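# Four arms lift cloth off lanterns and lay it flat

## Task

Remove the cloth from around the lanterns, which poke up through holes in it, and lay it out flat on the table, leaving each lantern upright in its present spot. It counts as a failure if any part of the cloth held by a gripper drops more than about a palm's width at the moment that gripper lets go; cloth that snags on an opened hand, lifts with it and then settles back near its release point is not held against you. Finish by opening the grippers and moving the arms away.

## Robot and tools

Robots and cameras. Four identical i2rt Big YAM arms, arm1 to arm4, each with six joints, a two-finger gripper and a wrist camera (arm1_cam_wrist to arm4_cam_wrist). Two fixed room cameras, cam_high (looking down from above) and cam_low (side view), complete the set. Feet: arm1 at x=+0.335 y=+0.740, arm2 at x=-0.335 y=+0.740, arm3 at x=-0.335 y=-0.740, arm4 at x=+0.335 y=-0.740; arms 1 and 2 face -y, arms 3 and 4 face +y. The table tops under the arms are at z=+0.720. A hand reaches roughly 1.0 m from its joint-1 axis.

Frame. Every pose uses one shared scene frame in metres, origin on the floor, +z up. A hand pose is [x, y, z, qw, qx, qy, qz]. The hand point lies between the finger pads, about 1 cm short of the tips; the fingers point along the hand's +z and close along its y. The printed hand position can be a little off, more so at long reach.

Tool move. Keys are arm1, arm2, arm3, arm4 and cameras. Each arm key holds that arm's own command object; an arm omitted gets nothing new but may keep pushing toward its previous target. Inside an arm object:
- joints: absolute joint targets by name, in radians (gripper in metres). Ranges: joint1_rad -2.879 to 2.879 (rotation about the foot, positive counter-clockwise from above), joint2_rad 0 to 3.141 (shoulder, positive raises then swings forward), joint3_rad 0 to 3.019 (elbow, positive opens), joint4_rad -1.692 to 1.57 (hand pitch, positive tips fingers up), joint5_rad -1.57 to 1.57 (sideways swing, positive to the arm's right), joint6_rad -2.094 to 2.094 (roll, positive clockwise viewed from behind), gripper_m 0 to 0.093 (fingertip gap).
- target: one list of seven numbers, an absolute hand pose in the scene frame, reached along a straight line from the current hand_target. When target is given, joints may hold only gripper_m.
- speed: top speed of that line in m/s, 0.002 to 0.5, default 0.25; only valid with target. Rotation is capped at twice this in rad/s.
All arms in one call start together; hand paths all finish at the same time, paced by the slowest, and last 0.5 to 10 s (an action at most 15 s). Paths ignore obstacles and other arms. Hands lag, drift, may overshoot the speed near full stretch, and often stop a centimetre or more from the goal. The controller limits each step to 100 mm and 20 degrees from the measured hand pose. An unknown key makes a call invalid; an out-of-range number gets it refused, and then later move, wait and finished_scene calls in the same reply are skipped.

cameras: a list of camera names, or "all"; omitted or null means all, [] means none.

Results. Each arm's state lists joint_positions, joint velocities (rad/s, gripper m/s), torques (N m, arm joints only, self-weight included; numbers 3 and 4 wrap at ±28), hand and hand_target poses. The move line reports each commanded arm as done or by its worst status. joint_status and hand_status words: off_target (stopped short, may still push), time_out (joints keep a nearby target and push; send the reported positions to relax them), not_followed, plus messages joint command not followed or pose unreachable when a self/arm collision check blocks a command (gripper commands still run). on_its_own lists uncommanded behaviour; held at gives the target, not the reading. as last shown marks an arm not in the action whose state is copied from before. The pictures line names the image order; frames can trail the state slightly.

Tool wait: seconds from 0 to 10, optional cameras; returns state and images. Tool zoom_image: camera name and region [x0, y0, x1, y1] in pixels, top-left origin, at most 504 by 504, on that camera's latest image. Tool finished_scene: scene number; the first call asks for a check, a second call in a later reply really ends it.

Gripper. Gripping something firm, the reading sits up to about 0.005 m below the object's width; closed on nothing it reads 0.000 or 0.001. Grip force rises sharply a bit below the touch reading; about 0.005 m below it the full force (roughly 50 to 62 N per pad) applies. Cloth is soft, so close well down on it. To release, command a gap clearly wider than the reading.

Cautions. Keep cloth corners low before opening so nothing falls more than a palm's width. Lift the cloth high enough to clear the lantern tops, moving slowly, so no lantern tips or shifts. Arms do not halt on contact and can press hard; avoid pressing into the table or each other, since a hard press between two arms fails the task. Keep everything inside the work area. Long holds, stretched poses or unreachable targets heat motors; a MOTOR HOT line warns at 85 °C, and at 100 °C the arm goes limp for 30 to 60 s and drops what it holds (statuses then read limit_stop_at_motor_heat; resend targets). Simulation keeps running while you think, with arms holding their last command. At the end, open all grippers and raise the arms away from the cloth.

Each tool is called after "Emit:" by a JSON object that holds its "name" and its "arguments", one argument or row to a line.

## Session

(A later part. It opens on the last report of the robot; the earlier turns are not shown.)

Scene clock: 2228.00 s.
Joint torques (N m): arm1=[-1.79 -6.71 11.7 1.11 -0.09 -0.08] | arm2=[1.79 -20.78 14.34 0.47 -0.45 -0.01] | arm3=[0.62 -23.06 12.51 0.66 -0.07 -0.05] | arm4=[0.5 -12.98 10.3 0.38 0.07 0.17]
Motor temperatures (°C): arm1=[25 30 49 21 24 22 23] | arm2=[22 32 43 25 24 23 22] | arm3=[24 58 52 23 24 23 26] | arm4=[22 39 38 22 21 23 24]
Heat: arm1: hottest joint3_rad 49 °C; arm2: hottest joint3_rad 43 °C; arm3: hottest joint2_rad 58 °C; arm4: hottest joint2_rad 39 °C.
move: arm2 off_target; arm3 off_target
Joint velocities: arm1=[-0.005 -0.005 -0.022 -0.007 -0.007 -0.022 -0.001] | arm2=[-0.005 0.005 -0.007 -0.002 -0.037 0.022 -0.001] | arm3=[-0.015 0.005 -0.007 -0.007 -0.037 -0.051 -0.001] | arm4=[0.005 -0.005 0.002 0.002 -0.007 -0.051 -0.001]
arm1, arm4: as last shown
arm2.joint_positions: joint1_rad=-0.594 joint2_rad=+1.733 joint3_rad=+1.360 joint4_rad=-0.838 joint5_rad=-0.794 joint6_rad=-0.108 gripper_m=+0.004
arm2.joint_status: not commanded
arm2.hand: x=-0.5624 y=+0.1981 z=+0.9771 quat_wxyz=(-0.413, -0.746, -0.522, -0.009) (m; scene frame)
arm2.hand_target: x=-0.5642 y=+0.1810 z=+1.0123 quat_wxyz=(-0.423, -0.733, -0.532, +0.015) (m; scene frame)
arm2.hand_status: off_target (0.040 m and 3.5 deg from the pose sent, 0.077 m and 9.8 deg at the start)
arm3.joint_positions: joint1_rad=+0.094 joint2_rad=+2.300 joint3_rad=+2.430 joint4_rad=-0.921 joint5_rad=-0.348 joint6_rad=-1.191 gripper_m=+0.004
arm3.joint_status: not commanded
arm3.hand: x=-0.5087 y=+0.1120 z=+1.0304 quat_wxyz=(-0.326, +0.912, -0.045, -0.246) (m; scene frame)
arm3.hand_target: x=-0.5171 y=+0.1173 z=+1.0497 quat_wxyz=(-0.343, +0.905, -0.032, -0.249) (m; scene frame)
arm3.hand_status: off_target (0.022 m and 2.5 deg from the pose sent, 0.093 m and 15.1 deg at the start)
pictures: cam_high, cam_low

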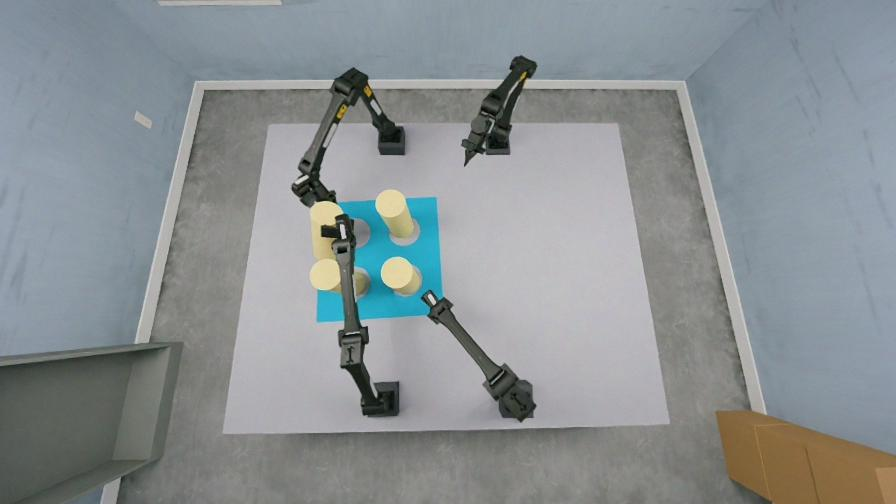

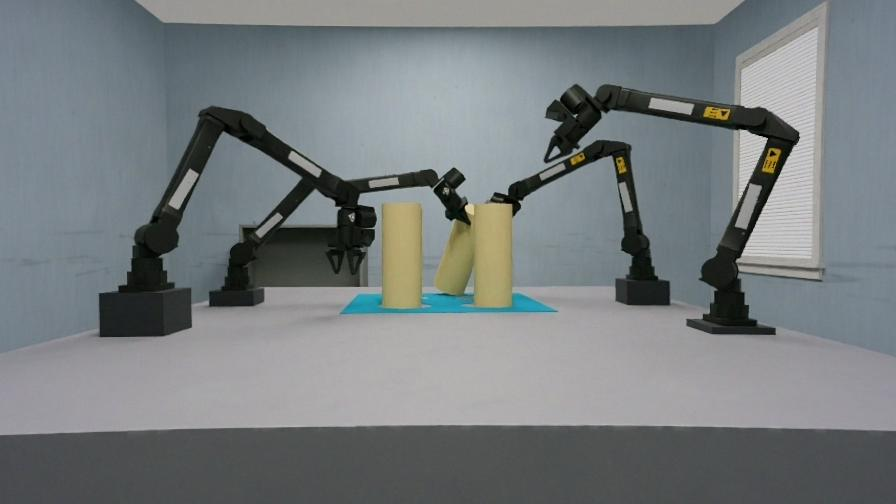

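Emit:
{"name": "move", "arguments": {
  "cameras": ["arm2_cam_wrist", "arm3_cam_wrist"]
}}

Scene clock: 2240.30 s.
Joint torques (N m): arm1=[-1.61 -6.48 11.74 1.22 -0.09 -0.08] | arm2=[2.02 -20.78 14.37 0.46 -0.45 -0.05] | arm3=[0.62 -23.12 12.46 0.66 -0.07 -0.09] | arm4=[0.44 -12.98 10.29 0.36 0.07 0.17]
Motor temperatures (°C): arm1=[25 30 49 21 24 22 23] | arm2=[22 32 43 25 23 23 22] | arm3=[24 55 55 23 24 23 26] | arm4=[22 39 38 22 21 23 24]
Heat: arm1: hottest joint3_rad 49 °C; arm2: hottest joint3_rad 43 °C; arm3: hottest joint2_rad 55 °C; arm4: hottest joint2_rad 39 °C.
Joint velocities: arm1=[-0.005 -0.005 0.012 -0.002 0.007 -0.007 0.001] | arm2=[-0.005 -0.015 -0.012 0.002 0.007 -0.007 0] | arm3=[-0.005 -0.005 -0.002 -0.007 -0.066 -0.022 -0.001] | arm4=[0.005 0.005 0.017 0.012 -0.007 -0.037 0]
arm1.joint_positions: joint1_rad=-0.543 joint2_rad=+1.206 joint3_rad=+1.488 joint4_rad=-0.995 joint5_rad=+0.005 joint6_rad=-0.078 gripper_m=+0.000
arm1.joint_status: not commanded
arm1.hand: x=+0.0826 y=+0.3121 z=+1.2000 quat_wxyz=(-0.195, -0.769, -0.481, +0.374) (m; scene frame)
arm1.hand_target: x=+0.0815 y=+0.3156 z=+1.2087 quat_wxyz=(-0.196, -0.765, -0.482, +0.381) (m; scene frame)
arm1.hand_status: not commanded
arm2.joint_positions: joint1_rad=-0.594 joint2_rad=+1.733 joint3_rad=+1.360 joint4_rad=-0.838 joint5_rad=-0.794 joint6_rad=-0.107 gripper_m=+0.004
arm2.joint_status: not commanded
arm2.hand: x=-0.5624 y=+0.1981 z=+0.9771 quat_wxyz=(-0.413, -0.746, -0.522, -0.009) (m; scene frame)
arm2.hand_target: x=-0.5642 y=+0.1810 z=+1.0123 quat_wxyz=(-0.423, -0.733, -0.532, +0.015) (m; scene frame)
arm2.hand_status: off_target (0.040 m and 3.5 deg from the pose sent, 0.077 m and 9.8 deg at the start)
arm3.joint_positions: joint1_rad=+0.094 joint2_rad=+2.300 joint3_rad=+2.430 joint4_rad=-0.921 joint5_rad=-0.348 joint6_rad=-1.191 gripper_m=+0.004
arm3.joint_status: not commanded
arm3.hand: x=-0.5087 y=+0.1119 z=+1.0305 quat_wxyz=(-0.326, +0.912, -0.045, -0.246) (m; scene frame)
arm3.hand_target: x=-0.5171 y=+0.1173 z=+1.0497 quat_wxyz=(-0.343, +0.905, -0.031, -0.249) (m; scene frame)
arm3.hand_status: off_target (0.022 m and 2.5 deg from the pose sent, 0.093 m and 15.1 deg at the start)
arm4.joint_positions: joint1_rad=+0.739 joint2_rad=+2.000 joint3_rad=+1.542 joint4_rad=-1.121 joint5_rad=-0.003 joint6_rad=-0.149 gripper_m=+0.080
arm4.joint_status: not commanded
arm4.hand: x=-0.0417 y=-0.2972 z=+0.8636 quat_wxyz=(+0.000, +0.936, -0.351, +0.000) (m; scene frame)
arm4.hand_target: x=-0.0448 y=-0.2944 z=+0.8661 quat_wxyz=(-0.003, +0.934, -0.356, -0.003) (m; scene frame)
arm4.hand_status: not commanded
pictures: arm2_cam_wrist, arm3_cam_wrist
camera_calibration:
arm2_cam_wrist: T_world_to_cam=[[-0.766196, 0.113923, -0.632429, 0.167666], [0.104961, 0.99313, 0.0517356, -0.184098], [0.633977, -0.0267409, -0.772889, 1.23885], [0, 0, 0, 1]] pos_world=[-0.637612, 0.19686, 1.07305]
arm3_cam_wrist: T_world_to_cam=[[0.238533, 0.785745, 0.570707, -0.554067], [0.956788, -0.290787, 0.000454745, 0.52529], [0.166312, 0.545937, -0.821154, 0.994712], [0, 0, 0, 1]] pos_world=[-0.535859, 0.0450534, 1.13278]

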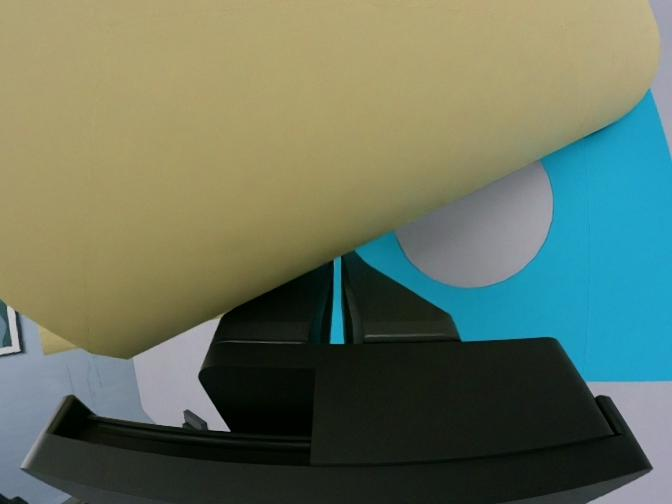

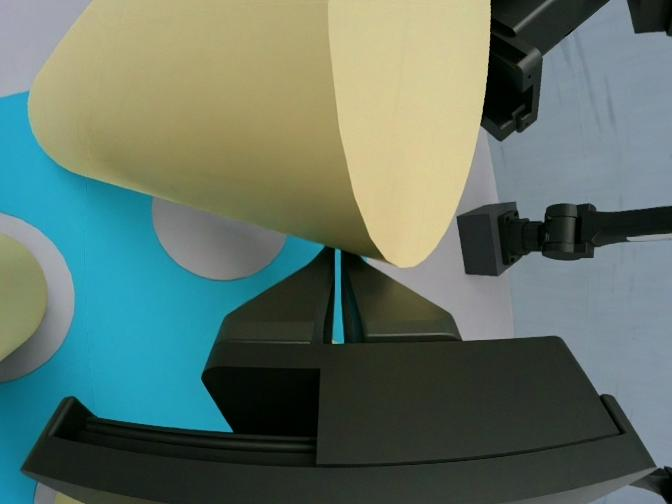

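Emit:
{"name": "move", "arguments": {
  "arm2": {"target": [-0.599, 0.148, 1.015, 0.42236, 0.73323, 0.53272, -0.01475], "speed": 0.08},
  "arm3": {"target": [-0.552, 0.086, 1.06, 0.34191, -0.90576, 0.03163, 0.2484], "speed": 0.08},
  "cameras": ["cam_high", "cam_low"]
}}

Emit:
{"name": "zoom_image", "arguments": {
  "camera": "cam_low",
  "region": [410, 190, 500, 310]
}}

Emit:
{"name": "zoom_image", "arguments": {
  "camera": "cam_high",
  "region": [290, 180, 390, 280]
}}

Scene clock: 2286.97 s.
Joint torques (N m): arm1=[-1.96 -6.71 11.6 1.17 -0.11 -0.08] | arm2=[0.44 -20.84 14.19 0.35 -0.64 -0.21] | arm3=[0.21 -26.87 8.12 1.96 0.04 0.22] | arm4=[0.5 -13.04 10.3 0.36 0.07 0.16]
Motor temperatures (°C): arm1=[25 30 50 21 24 22 23] | arm2=[22 32 44 25 23 23 22] | arm3=[24 50 61 23 24 23 26] | arm4=[22 39 38 22 21 23 24]
Heat: arm1: hottest joint3_rad 50 °C; arm2: hottest joint3_rad 44 °C; arm3: hottest joint3_rad 61 °C; arm4: hottest joint2_rad 39 °C.
move: arm2 off_target; arm3 off_target
Joint velocities: arm1=[-0.005 -0.015 -0.002 0.007 0.051 -0.051 -0.001] | arm2=[-0.015 -0.005 -0.012 -0.007 -0.007 -0.051 0] | arm3=[-0.034 -0.024 -0.002 -0.007 0.037 0.037 0] | arm4=[-0.005 -0.005 -0.007 0.002 -0.022 0.037 0]
arm1, arm4: as last shown
arm2.joint_positions: joint1_rad=-0.598 joint2_rad=+1.824 joint3_rad=+1.537 joint4_rad=-0.911 joint5_rad=-0.795 joint6_rad=-0.113 gripper_m=+0.004
arm2.joint_status: not commanded
arm2.hand: x=-0.5906 y=+0.1617 z=+0.9964 quat_wxyz=(-0.416, -0.743, -0.525, -0.002) (m; scene frame)
arm2.hand_target: x=-0.5992 y=+0.1491 z=+1.0146 quat_wxyz=(-0.423, -0.733, -0.533, +0.015) (m; scene frame)
arm2.hand_status: off_target (0.025 m and 2.5 deg from the pose sent, 0.073 m and 3.5 deg at the start)
arm3.joint_positions: joint1_rad=+0.152 joint2_rad=+2.232 joint3_rad=+2.308 joint4_rad=-0.881 joint5_rad=-0.312 joint6_rad=-1.181 gripper_m=+0.004
arm3.joint_status: not commanded
arm3.hand: x=-0.5496 y=+0.0864 z=+1.0255 quat_wxyz=(-0.316, +0.917, -0.032, -0.240) (m; scene frame)
arm3.hand_target: x=-0.5515 y=+0.0849 z=+1.0598 quat_wxyz=(-0.341, +0.906, -0.031, -0.248) (m; scene frame)
arm3.hand_status: off_target (0.035 m and 3.3 deg from the pose sent, 0.059 m and 2.5 deg at the start)
pictures: cam_high, cam_low

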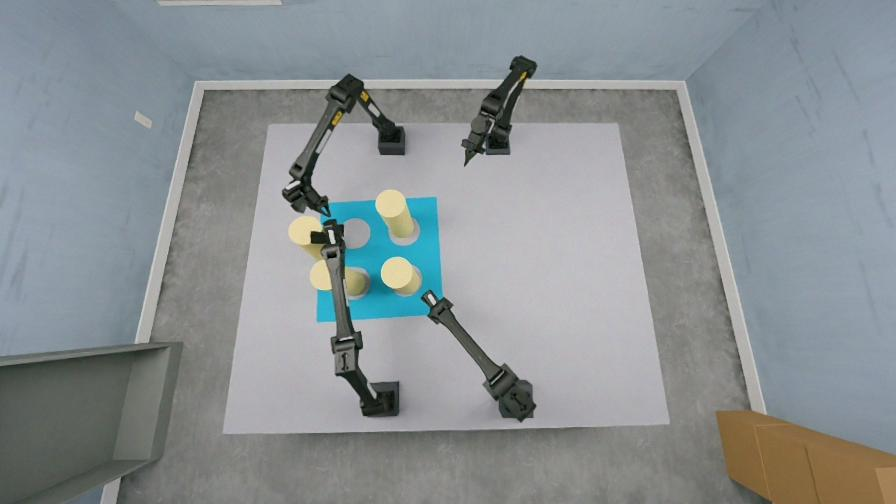

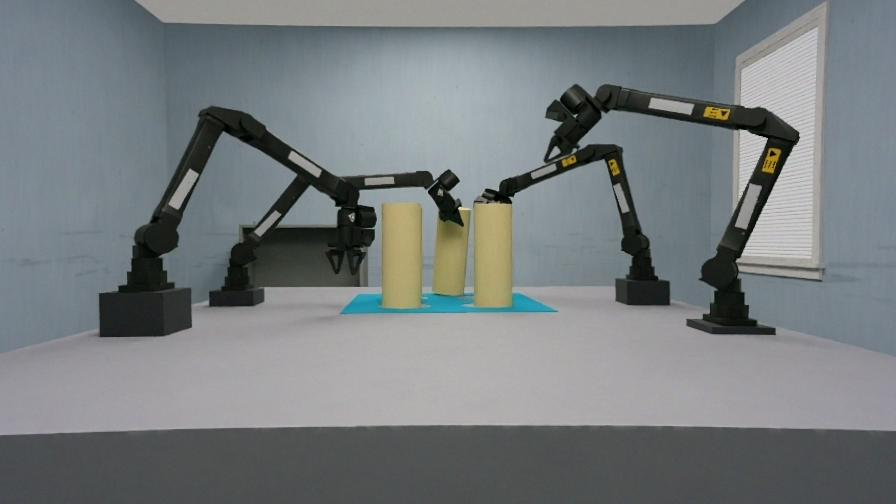

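Scaled by 4.200.

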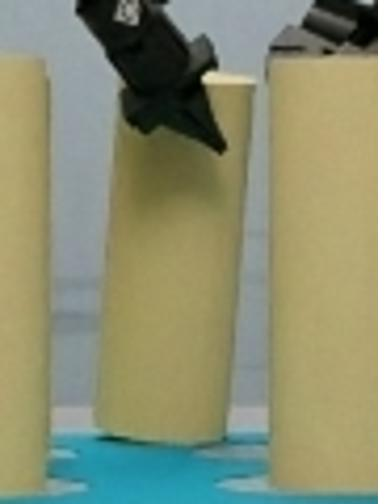

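Scaled by 5.040.

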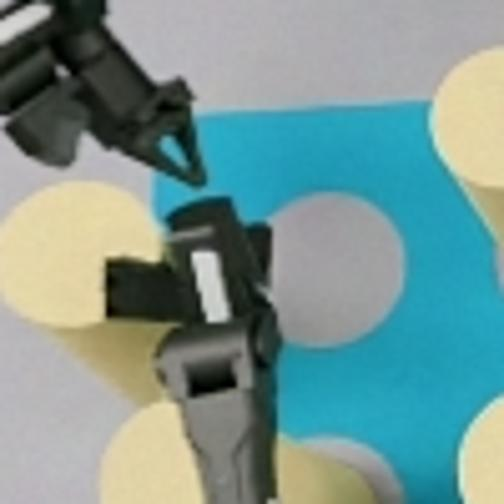

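Emit:
{"name": "move", "arguments": {
  "cameras": ["arm2_cam_wrist", "arm3_cam_wrist"]
}}

Emit:
{"name": "zoom_image", "arguments": {
  "camera": "arm3_cam_wrist",
  "region": [0, 0, 504, 400]
}}

Scene clock: 2318.07 s.
Joint torques (N m): arm1=[-1.73 -6.71 11.55 1.22 -0.09 -0.06] | arm2=[0.56 -20.31 14.23 0.43 -0.64 -0.23] | arm3=[0.32 -26.87 8.13 1.95 0.04 0.2] | arm4=[0.44 -13.04 10.3 0.35 0.07 0.17]
Motor temperatures (°C): arm1=[25 30 50 21 24 22 23] | arm2=[22 34 50 25 23 23 22] | arm3=[24 59 54 23 23 23 26] | arm4=[22 39 38 22 21 23 24]
Heat: arm1: hottest joint3_rad 50 °C; arm2: hottest joint3_rad 50 °C; arm3: hottest joint2_rad 59 °C; arm4: hottest joint2_rad 39 °C.
Joint velocities: arm1=[-0.005 -0.015 -0.007 -0.007 0.066 0.022 -0.001] | arm2=[-0.005 0.005 0.012 -0.012 -0.022 -0.007 0] | arm3=[0.015 0.005 0.007 -0.012 0.007 0.007 0.001] | arm4=[0.005 -0.015 -0.017 -0.007 0.007 0.007 0]
arm1.joint_positions: joint1_rad=-0.543 joint2_rad=+1.206 joint3_rad=+1.488 joint4_rad=-0.995 joint5_rad=+0.005 joint6_rad=-0.078 gripper_m=+0.000
arm1.joint_status: not commanded
arm1.hand: x=+0.0826 y=+0.3121 z=+1.2000 quat_wxyz=(-0.195, -0.769, -0.481, +0.374) (m; scene frame)
arm1.hand_target: x=+0.0815 y=+0.3156 z=+1.2087 quat_wxyz=(-0.196, -0.765, -0.482, +0.381) (m; scene frame)
arm1.hand_status: not commanded
arm2.joint_positions: joint1_rad=-0.598 joint2_rad=+1.824 joint3_rad=+1.537 joint4_rad=-0.911 joint5_rad=-0.795 joint6_rad=-0.114 gripper_m=+0.004
arm2.joint_status: not commanded
arm2.hand: x=-0.5906 y=+0.1617 z=+0.9961 quat_wxyz=(-0.416, -0.743, -0.525, -0.002) (m; scene frame)
arm2.hand_target: x=-0.5992 y=+0.1491 z=+1.0145 quat_wxyz=(-0.423, -0.733, -0.533, +0.015) (m; scene frame)
arm2.hand_status: off_target (0.025 m and 2.5 deg from the pose sent, 0.073 m and 3.5 deg at the start)
arm3.joint_positions: joint1_rad=+0.152 joint2_rad=+2.232 joint3_rad=+2.308 joint4_rad=-0.881 joint5_rad=-0.312 joint6_rad=-1.180 gripper_m=+0.004
arm3.joint_status: not commanded
arm3.hand: x=-0.5496 y=+0.0864 z=+1.0255 quat_wxyz=(-0.316, +0.917, -0.032, -0.240) (m; scene frame)
arm3.hand_target: x=-0.5515 y=+0.0849 z=+1.0598 quat_wxyz=(-0.341, +0.906, -0.031, -0.248) (m; scene frame)
arm3.hand_status: off_target (0.035 m and 3.3 deg from the pose sent, 0.059 m and 2.5 deg at the start)
arm4.joint_positions: joint1_rad=+0.739 joint2_rad=+2.000 joint3_rad=+1.542 joint4_rad=-1.121 joint5_rad=-0.003 joint6_rad=-0.149 gripper_m=+0.080
arm4.joint_status: not commanded
arm4.hand: x=-0.0417 y=-0.2972 z=+0.8636 quat_wxyz=(+0.000, +0.936, -0.351, +0.000) (m; scene frame)
arm4.hand_target: x=-0.0448 y=-0.2944 z=+0.8661 quat_wxyz=(-0.003, +0.934, -0.356, -0.003) (m; scene frame)
arm4.hand_status: not commanded
pictures: arm2_cam_wrist, arm3_cam_wrist
camera_calibration:
arm2_cam_wrist: T_world_to_cam=[[-0.772838, 0.104244, -0.625983, 0.153483], [0.10481, 0.993837, 0.0361033, -0.130576], [0.625889, -0.0377074, -0.779, 1.27359], [0, 0, 0, 1]] pos_world=[-0.66482, 0.161795, 1.09292]
arm3_cam_wrist: T_world_to_cam=[[0.206244, 0.799652, 0.563933, -0.533366], [0.963713, -0.265815, 0.0244703, 0.534012], [0.169469, 0.538422, -0.825458, 1.01814], [0, 0, 0, 1]] pos_world=[-0.577175, 0.0202664, 1.12815]

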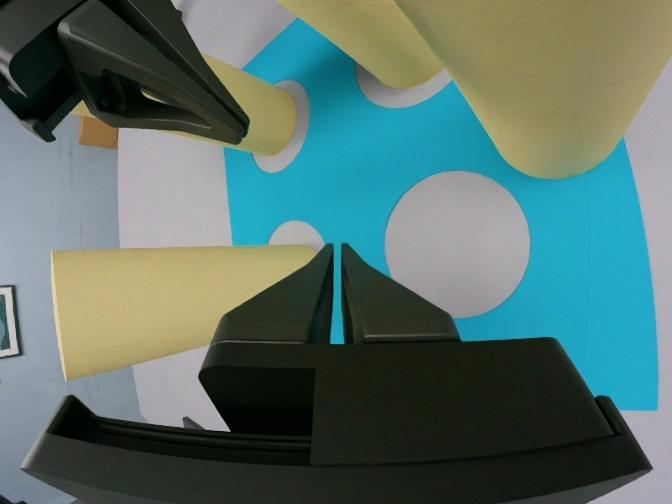

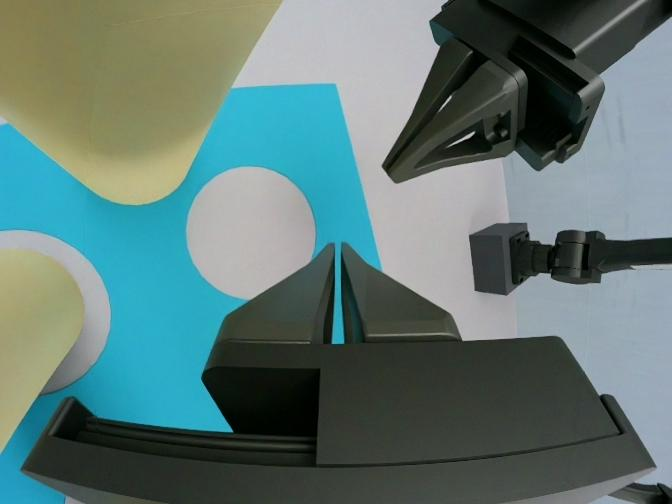

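Scaled by 1.000.

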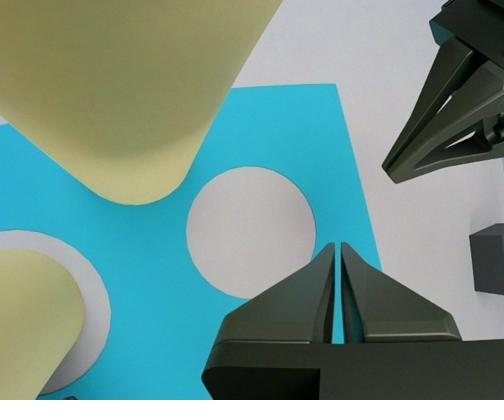

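I'll check the current state and views of the lantern.

Emit:
{"name": "move", "arguments": {
  "cameras": ["cam_high", "cam_low", "arm3_cam_wrist"]
}}

Scene clock: 2343.60 s.
Joint torques (N m): arm1=[-1.73 -6.53 11.67 1.11 -0.1 -0.07] | arm2=[0.62 -20.25 14.17 0.47 -0.64 -0.24] | arm3=[0.21 -26.87 8.12 1.92 0.05 0.21] | arm4=[0.5 -12.98 10.3 0.36 0.06 0.17]
Motor temperatures (°C): arm1=[25 30 50 21 24 22 23] | arm2=[22 34 51 25 23 23 22] | arm3=[24 61 51 23 23 23 26] | arm4=[22 39 38 22 21 23 24]
Heat: arm1: hottest joint3_rad 50 °C; arm2: hottest joint3_rad 51 °C; arm3: hottest joint2_rad 61 °C; arm4: hottest joint2_rad 39 °C.
Joint velocities: arm1=[-0.015 -0.005 -0.012 -0.002 0.007 0.007 0] | arm2=[-0.005 0.005 -0.002 0.007 0.007 -0.007 0] | arm3=[0.005 -0.005 -0.007 0.007 -0.051 0.081 0] | arm4=[-0.005 -0.015 -0.012 0.007 -0.022 -0.11 0]
arm1.joint_positions: joint1_rad=-0.543 joint2_rad=+1.206 joint3_rad=+1.488 joint4_rad=-0.995 joint5_rad=+0.005 joint6_rad=-0.078 gripper_m=+0.000
arm1.joint_status: not commanded
arm1.hand: x=+0.0826 y=+0.3121 z=+1.2000 quat_wxyz=(-0.195, -0.769, -0.481, +0.374) (m; scene frame)
arm1.hand_target: x=+0.0815 y=+0.3156 z=+1.2087 quat_wxyz=(-0.196, -0.765, -0.482, +0.381) (m; scene frame)
arm1.hand_status: not commanded
arm2.joint_positions: joint1_rad=-0.598 joint2_rad=+1.824 joint3_rad=+1.537 joint4_rad=-0.911 joint5_rad=-0.795 joint6_rad=-0.114 gripper_m=+0.004
arm2.joint_status: not commanded
arm2.hand: x=-0.5906 y=+0.1617 z=+0.9961 quat_wxyz=(-0.416, -0.743, -0.525, -0.002) (m; scene frame)
arm2.hand_target: x=-0.5992 y=+0.1491 z=+1.0145 quat_wxyz=(-0.423, -0.733, -0.533, +0.015) (m; scene frame)
arm2.hand_status: off_target (0.025 m and 2.5 deg from the pose sent, 0.073 m and 3.5 deg at the start)
arm3.joint_positions: joint1_rad=+0.152 joint2_rad=+2.232 joint3_rad=+2.308 joint4_rad=-0.881 joint5_rad=-0.312 joint6_rad=-1.180 gripper_m=+0.004
arm3.joint_status: not commanded
arm3.hand: x=-0.5496 y=+0.0864 z=+1.0255 quat_wxyz=(-0.316, +0.917, -0.032, -0.240) (m; scene frame)
arm3.hand_target: x=-0.5515 y=+0.0849 z=+1.0598 quat_wxyz=(-0.341, +0.906, -0.031, -0.248) (m; scene frame)
arm3.hand_status: off_target (0.035 m and 3.3 deg from the pose sent, 0.059 m and 2.5 deg at the start)
arm4.joint_positions: joint1_rad=+0.739 joint2_rad=+2.000 joint3_rad=+1.542 joint4_rad=-1.121 joint5_rad=-0.003 joint6_rad=-0.149 gripper_m=+0.080
arm4.joint_status: not commanded
arm4.hand: x=-0.0417 y=-0.2972 z=+0.8636 quat_wxyz=(+0.000, +0.936, -0.351, +0.000) (m; scene frame)
arm4.hand_target: x=-0.0448 y=-0.2944 z=+0.8661 quat_wxyz=(-0.003, +0.934, -0.356, -0.003) (m; scene frame)
arm4.hand_status: not commanded
pictures: arm3_cam_wrist, cam_high, cam_low
camera_calibration:
arm3_cam_wrist: T_world_to_cam=[[0.206244, 0.799652, 0.563933, -0.533366], [0.963713, -0.265815, 0.0244703, 0.534012], [0.169469, 0.538422, -0.825458, 1.01814], [0, 0, 0, 1]] pos_world=[-0.577175, 0.0202664, 1.12815]

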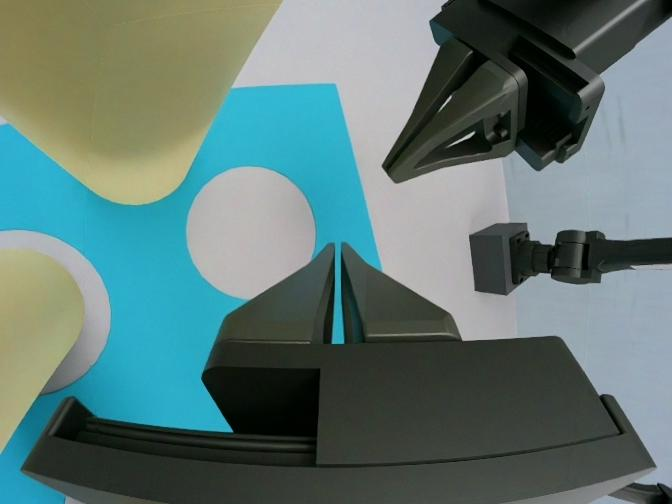

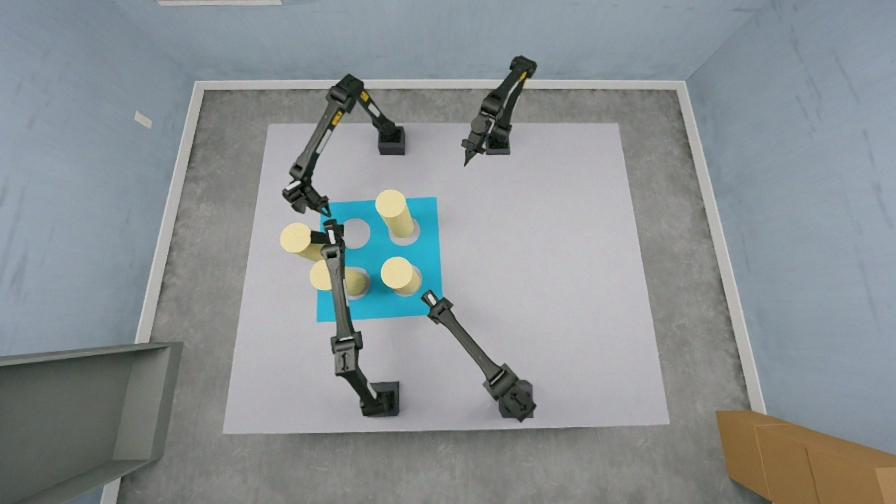

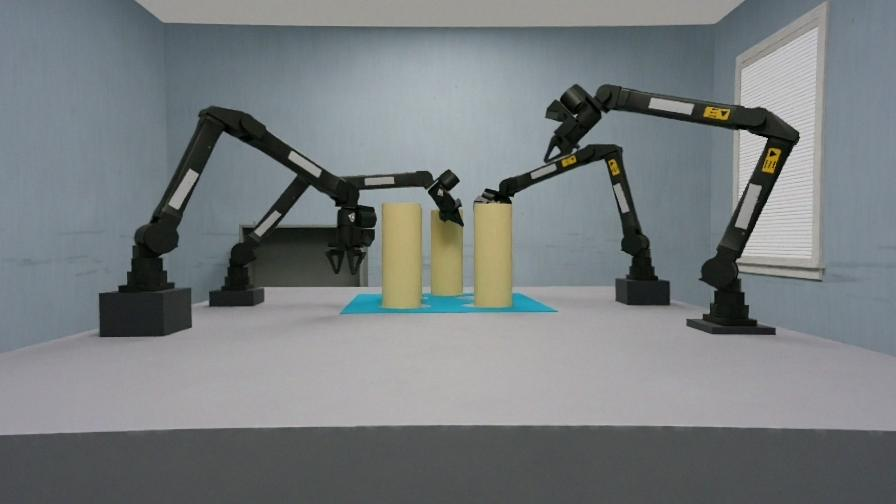

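Emit:
{"name": "zoom_image", "arguments": {
  "camera": "cam_high",
  "region": [260, 180, 460, 340]
}}

Emit:
{"name": "zoom_image", "arguments": {
  "camera": "cam_low",
  "region": [360, 160, 560, 320]
}}

Scaled by 2.520.

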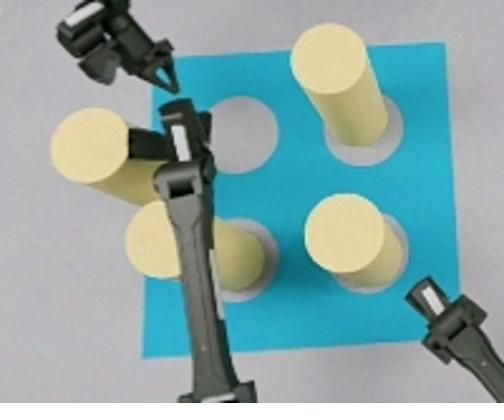

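Scaled by 2.520.

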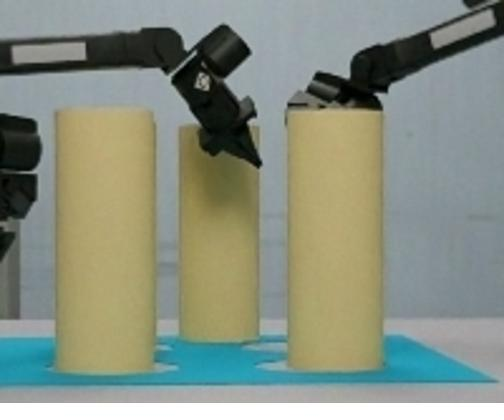

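Emit:
{"name": "move", "arguments": {
  "arm3": {"target": [-0.455, -0.055, 1.19, 0.34191, -0.90576, 0.03163, 0.2484], "speed": 0.15},
  "arm2": {"target": [-0.66, 0.30, 1.10, 0.42236, 0.73323, 0.53272, -0.01475], "speed": 0.15},
  "cameras": ["cam_high", "arm3_cam_wrist"]
}}

Scene clock: 2465.80 s.
Joint torques (N m): arm1=[-1.73 -6.53 11.48 1.09 -0.11 -0.02] | arm2=[0.67 -19.6 14.38 -0.06 -0.76 -0.22] | arm3=[-0.26 -18.43 7.77 0.61 -0.15 -0.1] | arm4=[0.5 -13.04 10.3 0.35 0.07 0.16]
Motor temperatures (°C): arm1=[25 30 50 21 24 22 23] | arm2=[22 34 53 25 23 23 22] | arm3=[24 64 46 23 23 23 25] | arm4=[22 39 38 22 21 23 24]
Heat: arm1: hottest joint3_rad 50 °C; arm2: hottest joint3_rad 53 °C; arm3: hottest joint2_rad 64 °C; arm4: hottest joint2_rad 39 °C.
move: arm2 off_target; arm3 off_target
Joint velocities: arm1=[-0.005 -0.015 -0.007 -0.007 -0.022 0.007 -0.001] | arm2=[-0.015 -0.005 0.012 0.002 -0.11 0.037 -0.001] | arm3=[0.005 -0.005 -0.007 -0.017 0.022 -0.037 0] | arm4=[-0.015 -0.015 -0.012 -0.002 0.007 -0.066 -0.001]
arm1, arm4: as last shown
arm2.joint_positions: joint1_rad=-0.867 joint2_rad=+1.673 joint3_rad=+1.537 joint4_rad=-1.378 joint5_rad=-0.866 joint6_rad=-0.499 gripper_m=+0.004
arm2.joint_status: not commanded
arm2.hand: x=-0.6507 y=+0.3091 z=+1.0692 quat_wxyz=(-0.419, -0.746, -0.518, -0.016) (m; scene frame)
arm2.hand_target: x=-0.6580 y=+0.3018 z=+1.1003 quat_wxyz=(-0.423, -0.733, -0.532, +0.015) (m; scene frame)
arm2.hand_status: off_target (0.033 m and 4.2 deg from the pose sent, 0.186 m and 2.5 deg at the start)
arm3.joint_positions: joint1_rad=+0.035 joint2_rad=+1.770 joint3_rad=+1.976 joint4_rad=-0.980 joint5_rad=-0.395 joint6_rad=-1.242 gripper_m=+0.004
arm3.joint_status: not commanded
arm3.hand: x=-0.4549 y=-0.0463 z=+1.1831 quat_wxyz=(-0.340, +0.906, -0.037, -0.250) (m; scene frame)
arm3.hand_target: x=-0.4538 y=-0.0528 z=+1.1906 quat_wxyz=(-0.342, +0.906, -0.031, -0.249) (m; scene frame)
arm3.hand_status: off_target (0.011 m and 0.7 deg from the pose sent, 0.237 m and 3.3 deg at the start)
pictures: arm3_cam_wrist, cam_high
camera_calibration:
arm3_cam_wrist: T_world_to_cam=[[0.233518, 0.767818, 0.596595, -0.563353], [0.959329, -0.28201, -0.0125521, 0.444743], [0.158608, 0.575262, -0.802444, 1.17319], [0, 0, 0, 1]] pos_world=[-0.48118, -0.11692, 1.2831]

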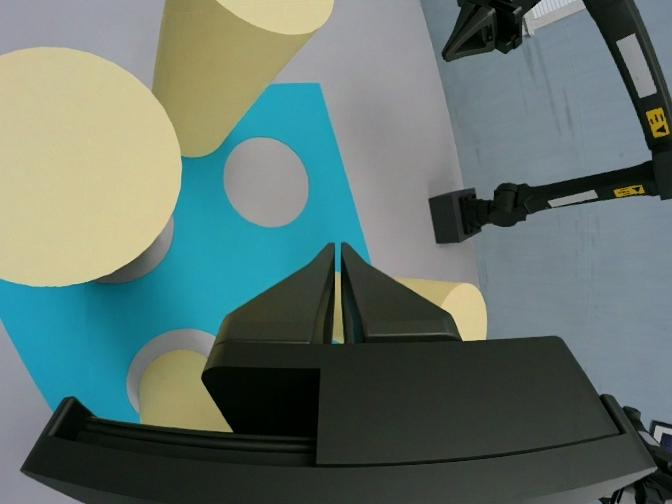

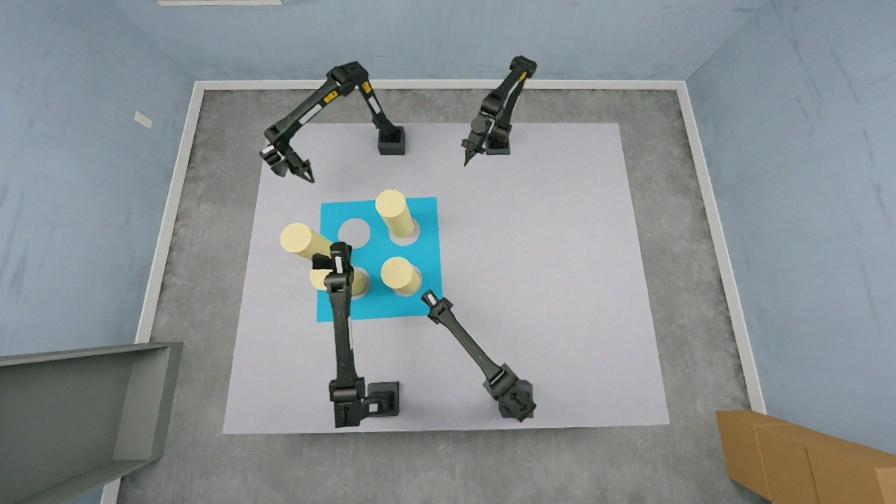

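Emit:
{"name": "zoom_image", "arguments": {
  "camera": "cam_high",
  "region": [260, 180, 460, 340]
}}

Scaled by 2.520.

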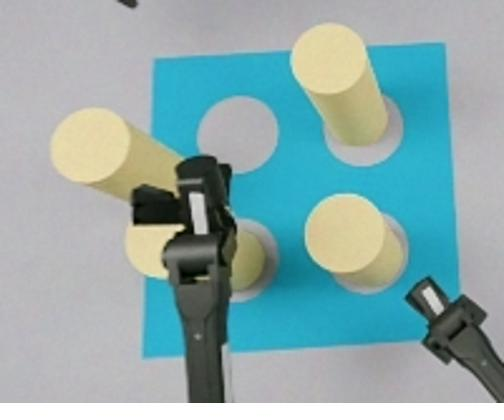

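Emit:
{"name": "move", "arguments": {
  "arm3": {"target": [-0.69, -0.15, 1.22, 0.46175, -0.88701, 0.0, 0.0], "speed": 0.2},
  "cameras": ["cam_high", "arm3_cam_wrist"]
}}

Scene clock: 2565.77 s.
Joint torques (N m): arm1=[-1.26 -6.59 11.78 1.07 -0.06 -0.03] | arm2=[0.73 -19.6 14.41 -0.01 -0.76 -0.23] | arm3=[-0.44 -15.79 12.33 0.57 0.39 0.23] | arm4=[0.44 -13.04 10.29 0.36 0.07 0.17]
Motor temperatures (°C): arm1=[25 29 50 21 24 22 23] | arm2=[22 32 54 25 24 23 22] | arm3=[24 49 47 23 24 23 25] | arm4=[22 39 38 22 21 23 24]
Heat: arm1: hottest joint3_rad 50 °C; arm2: hottest joint3_rad 54 °C; arm3: hottest joint2_rad 49 °C; arm4: hottest joint2_rad 39 °C.
move: arm3 off_target
Joint velocities: arm1=[-0.005 -0.005 -0.012 -0.007 -0.007 0.095 0] | arm2=[-0.024 0.024 -0.012 0.002 0.022 0.051 0] | arm3=[-0.015 -0.015 -0.017 0.007 -0.051 -0.007 0] | arm4=[-0.015 -0.005 -0.012 -0.012 0.022 -0.007 -0.001]
arm1, arm4: as last shown
arm2.joint_positions: joint1_rad=-0.867 joint2_rad=+1.673 joint3_rad=+1.537 joint4_rad=-1.379 joint5_rad=-0.866 joint6_rad=-0.500 gripper_m=+0.004
arm2.joint_status: not commanded
arm2.hand: x=-0.6506 y=+0.3092 z=+1.0692 quat_wxyz=(-0.419, -0.745, -0.518, -0.016) (m; scene frame)
arm2.hand_target: x=-0.6581 y=+0.3018 z=+1.1003 quat_wxyz=(-0.423, -0.733, -0.532, +0.015) (m; scene frame)
arm2.hand_status: not commanded
arm3.joint_positions: joint1_rad=+0.629 joint2_rad=+1.714 joint3_rad=+1.914 joint4_rad=-0.975 joint5_rad=+0.517 joint6_rad=-1.157 gripper_m=+0.004
arm3.joint_status: not commanded
arm3.hand: x=-0.6900 y=-0.1588 z=+1.1926 quat_wxyz=(-0.446, +0.895, +0.016, +0.012) (m; scene frame)
arm3.hand_target: x=-0.6898 y=-0.1532 z=+1.2183 quat_wxyz=(-0.461, +0.887, +0.001, +0.000) (m; scene frame)
arm3.hand_status: off_target (0.029 m and 3.0 deg from the pose sent, 0.260 m and 32.3 deg at the start)
pictures: arm3_cam_wrist, cam_high
camera_calibration:
arm3_cam_wrist: T_world_to_cam=[[-0.0422229, 0.604098, 0.795791, -0.88161], [0.808468, -0.447324, 0.382467, 0.0372128], [0.587024, 0.65952, -0.469506, 1.1948], [0, 0, 0, 1]] pos_world=[-0.768688, -0.238771, 1.24831]

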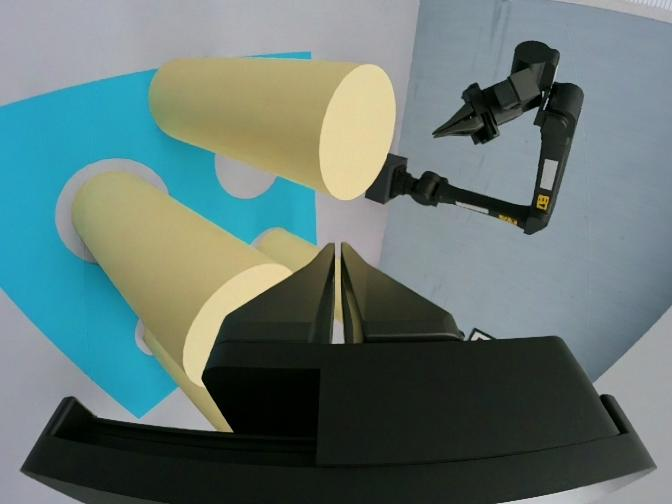

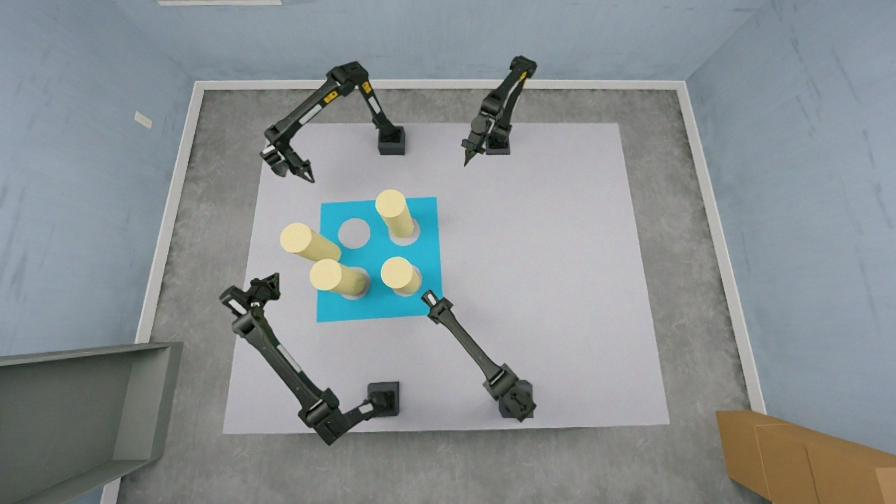

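Emit:
{"name": "zoom_image", "arguments": {
  "camera": "cam_high",
  "region": [265, 180, 455, 332]
}}

Scaled by 2.653.

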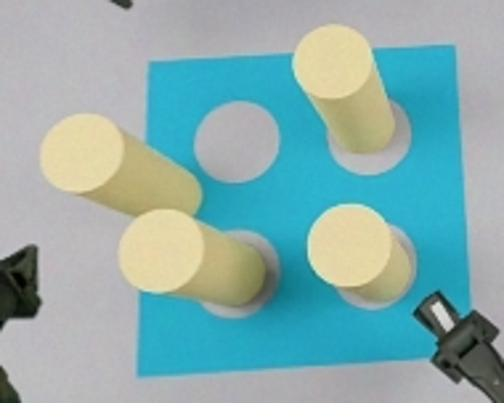

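Emit:
{"name": "zoom_image", "arguments": {
  "camera": "cam_high",
  "region": [215, 245, 315, 325]
}}

Scaled by 5.040.

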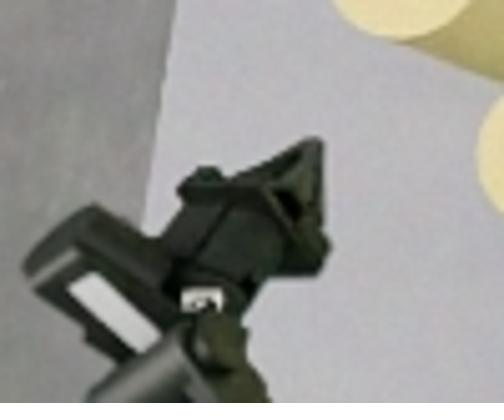

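Emit:
{"name": "move", "arguments": {
  "arm3": {"target": [-0.695, -0.115, 0.785, 0.46175, -0.88701, 0.0, 0.0], "speed": 0.2},
  "cameras": ["cam_high", "arm3_cam_wrist"]
}}

Emit:
{"name": "zoom_image", "arguments": {
  "camera": "cam_high",
  "region": [265, 180, 455, 332]
}}

Scene clock: 2582.47 s.
Joint torques (N m): arm1=[-1.32 -6.59 11.73 1.11 -0.07 -0.05] | arm2=[0.56 -19.37 14.41 -0.02 -0.77 -0.23] | arm3=[-0.62 -19.6 6.38 2 0.2 0.04] | arm4=[0.5 -12.98 10.3 0.35 0.07 0.17]
Motor temperatures (°C): arm1=[25 29 50 21 24 22 23] | arm2=[22 32 54 25 24 23 22] | arm3=[24 48 50 23 24 23 25] | arm4=[22 39 38 22 21 23 24]
Heat: arm1: hottest joint3_rad 50 °C; arm2: hottest joint3_rad 54 °C; arm3: hottest joint3_rad 50 °C; arm4: hottest joint2_rad 39 °C.
move: arm3 off_target
Joint velocities: arm1=[-0.005 0.005 -0.002 -0.007 0.037 -0.007 0] | arm2=[-0.015 -0.005 0.002 -0.002 -0.095 -0.022 0] | arm3=[-0.005 -0.015 0.002 0.007 -0.037 -0.022 -0.001] | arm4=[-0.015 0.015 -0.007 0.002 0.037 0.007 0]
arm1, arm2, arm4: as last shown
arm3.joint_positions: joint1_rad=+0.608 joint2_rad=+2.097 joint3_rad=+1.313 joint4_rad=+0.028 joint5_rad=+0.505 joint6_rad=-1.155 gripper_m=+0.004
arm3.joint_status: not commanded
arm3.hand: x=-0.6922 y=-0.1272 z=+0.7771 quat_wxyz=(-0.450, +0.893, +0.006, +0.007) (m; scene frame)
arm3.hand_target: x=-0.6915 y=-0.1203 z=+0.7867 quat_wxyz=(-0.462, +0.887, +0.000, +0.000) (m; scene frame)
arm3.hand_status: off_target (0.015 m and 1.8 deg from the pose sent, 0.410 m and 3.0 deg at the start)
pictures: arm3_cam_wrist, cam_high
camera_calibration:
arm3_cam_wrist: T_world_to_cam=[[-0.0194862, 0.597075, 0.801949, -0.560045], [0.809304, -0.461557, 0.363308, 0.225744], [0.587067, 0.656099, -0.474221, 0.983385], [0, 0, 0, 1]] pos_world=[-0.770922, -0.206616, 0.833454]

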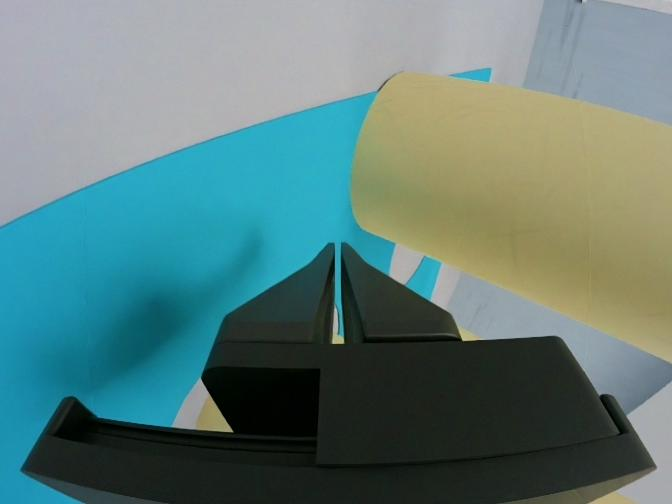

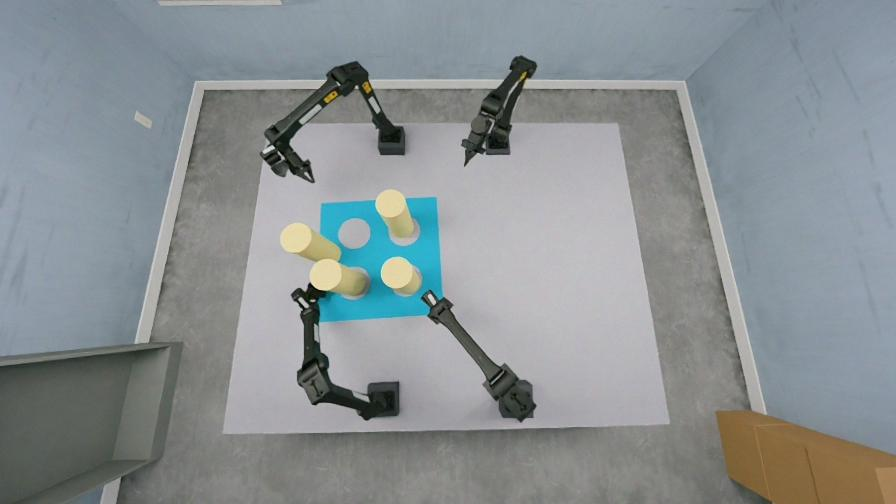

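Scaled by 2.653.

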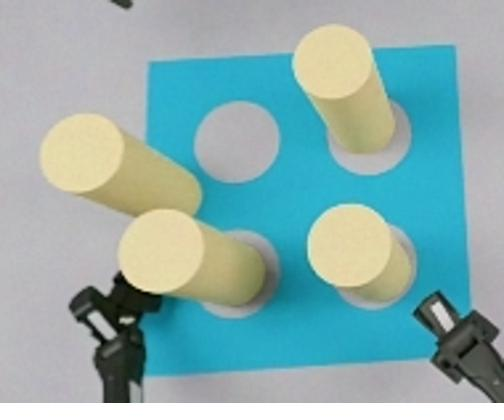

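Emit:
{"name": "move", "arguments": {
  "arm3": {"target": [-0.695, -0.02, 0.785, 0.46175, -0.88701, 0.0, 0.0], "speed": 0.06},
  "cameras": ["cam_high", "arm3_cam_wrist"]
}}

Emit:
{"name": "zoom_image", "arguments": {
  "camera": "cam_high",
  "region": [265, 180, 455, 332]
}}

Scene clock: 2588.13 s.
Joint torques (N m): arm1=[-1.73 -5.95 11.73 1.2 -0.1 -0.07] | arm2=[0.67 -19.49 14.43 -0.03 -0.76 -0.23] | arm3=[-0.5 -20.72 10.41 0.64 0.17 -0.05] | arm4=[0.5 -13.04 10.3 0.36 0.07 0.16]
Motor temperatures (°C): arm1=[25 29 50 21 24 22 23] | arm2=[22 32 54 25 24 23 22] | arm3=[24 48 49 23 24 23 25] | arm4=[22 39 38 22 21 23 24]
Heat: arm1: hottest joint3_rad 50 °C; arm2: hottest joint3_rad 54 °C; arm3: hottest joint3_rad 49 °C; arm4: hottest joint2_rad 39 °C.
move: arm3 off_target
Joint velocities: arm1=[0.005 -0.015 -0.002 -0.002 0.007 -0.066 0.001] | arm2=[-0.005 -0.024 0.002 -0.007 -0.007 -0.007 0] | arm3=[-0.015 -0.015 -0.027 -0.017 -0.022 0.066 0.001] | arm4=[0.005 0.005 -0.007 -0.002 0.066 -0.051 0]
arm1, arm2, arm4: as last shown
arm3.joint_positions: joint1_rad=+0.524 joint2_rad=+2.250 joint3_rad=+1.583 joint4_rad=-0.054 joint5_rad=+0.443 joint6_rad=-1.206 gripper_m=+0.004
arm3.joint_status: not commanded
arm3.hand: x=-0.6905 y=-0.0362 z=+0.7727 quat_wxyz=(-0.453, +0.892, -0.001, +0.003) (m; scene frame)
arm3.hand_target: x=-0.6961 y=-0.0206 z=+0.7847 quat_wxyz=(-0.462, +0.887, +0.000, +0.000) (m; scene frame)
arm3.hand_status: off_target (0.021 m and 1.2 deg from the pose sent, 0.108 m and 1.8 deg at the start)
pictures: arm3_cam_wrist, cam_high
camera_calibration:
arm3_cam_wrist: T_world_to_cam=[[-0.00380942, 0.592743, 0.805382, -0.602784], [0.810646, -0.469748, 0.349558, 0.279168], [0.585524, 0.654211, -0.478715, 0.922944], [0, 0, 0, 1]] pos_world=[-0.769009, -0.115365, 0.829714]

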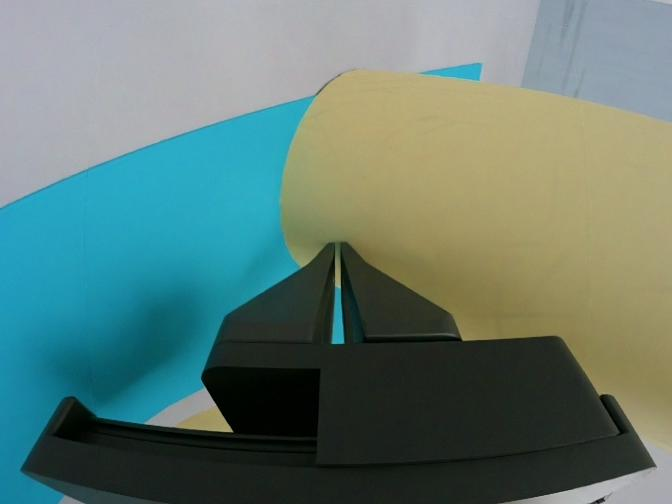

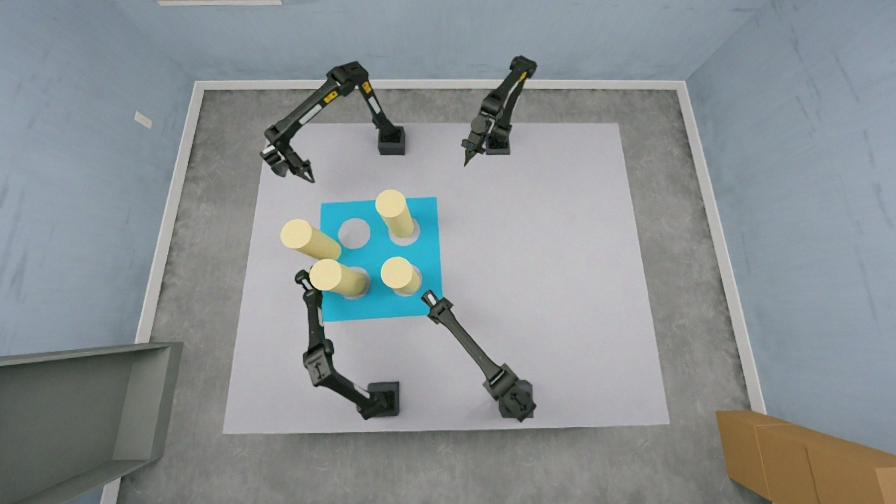

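Scaled by 2.653.

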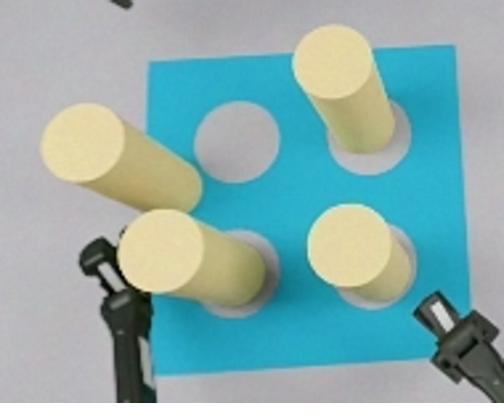

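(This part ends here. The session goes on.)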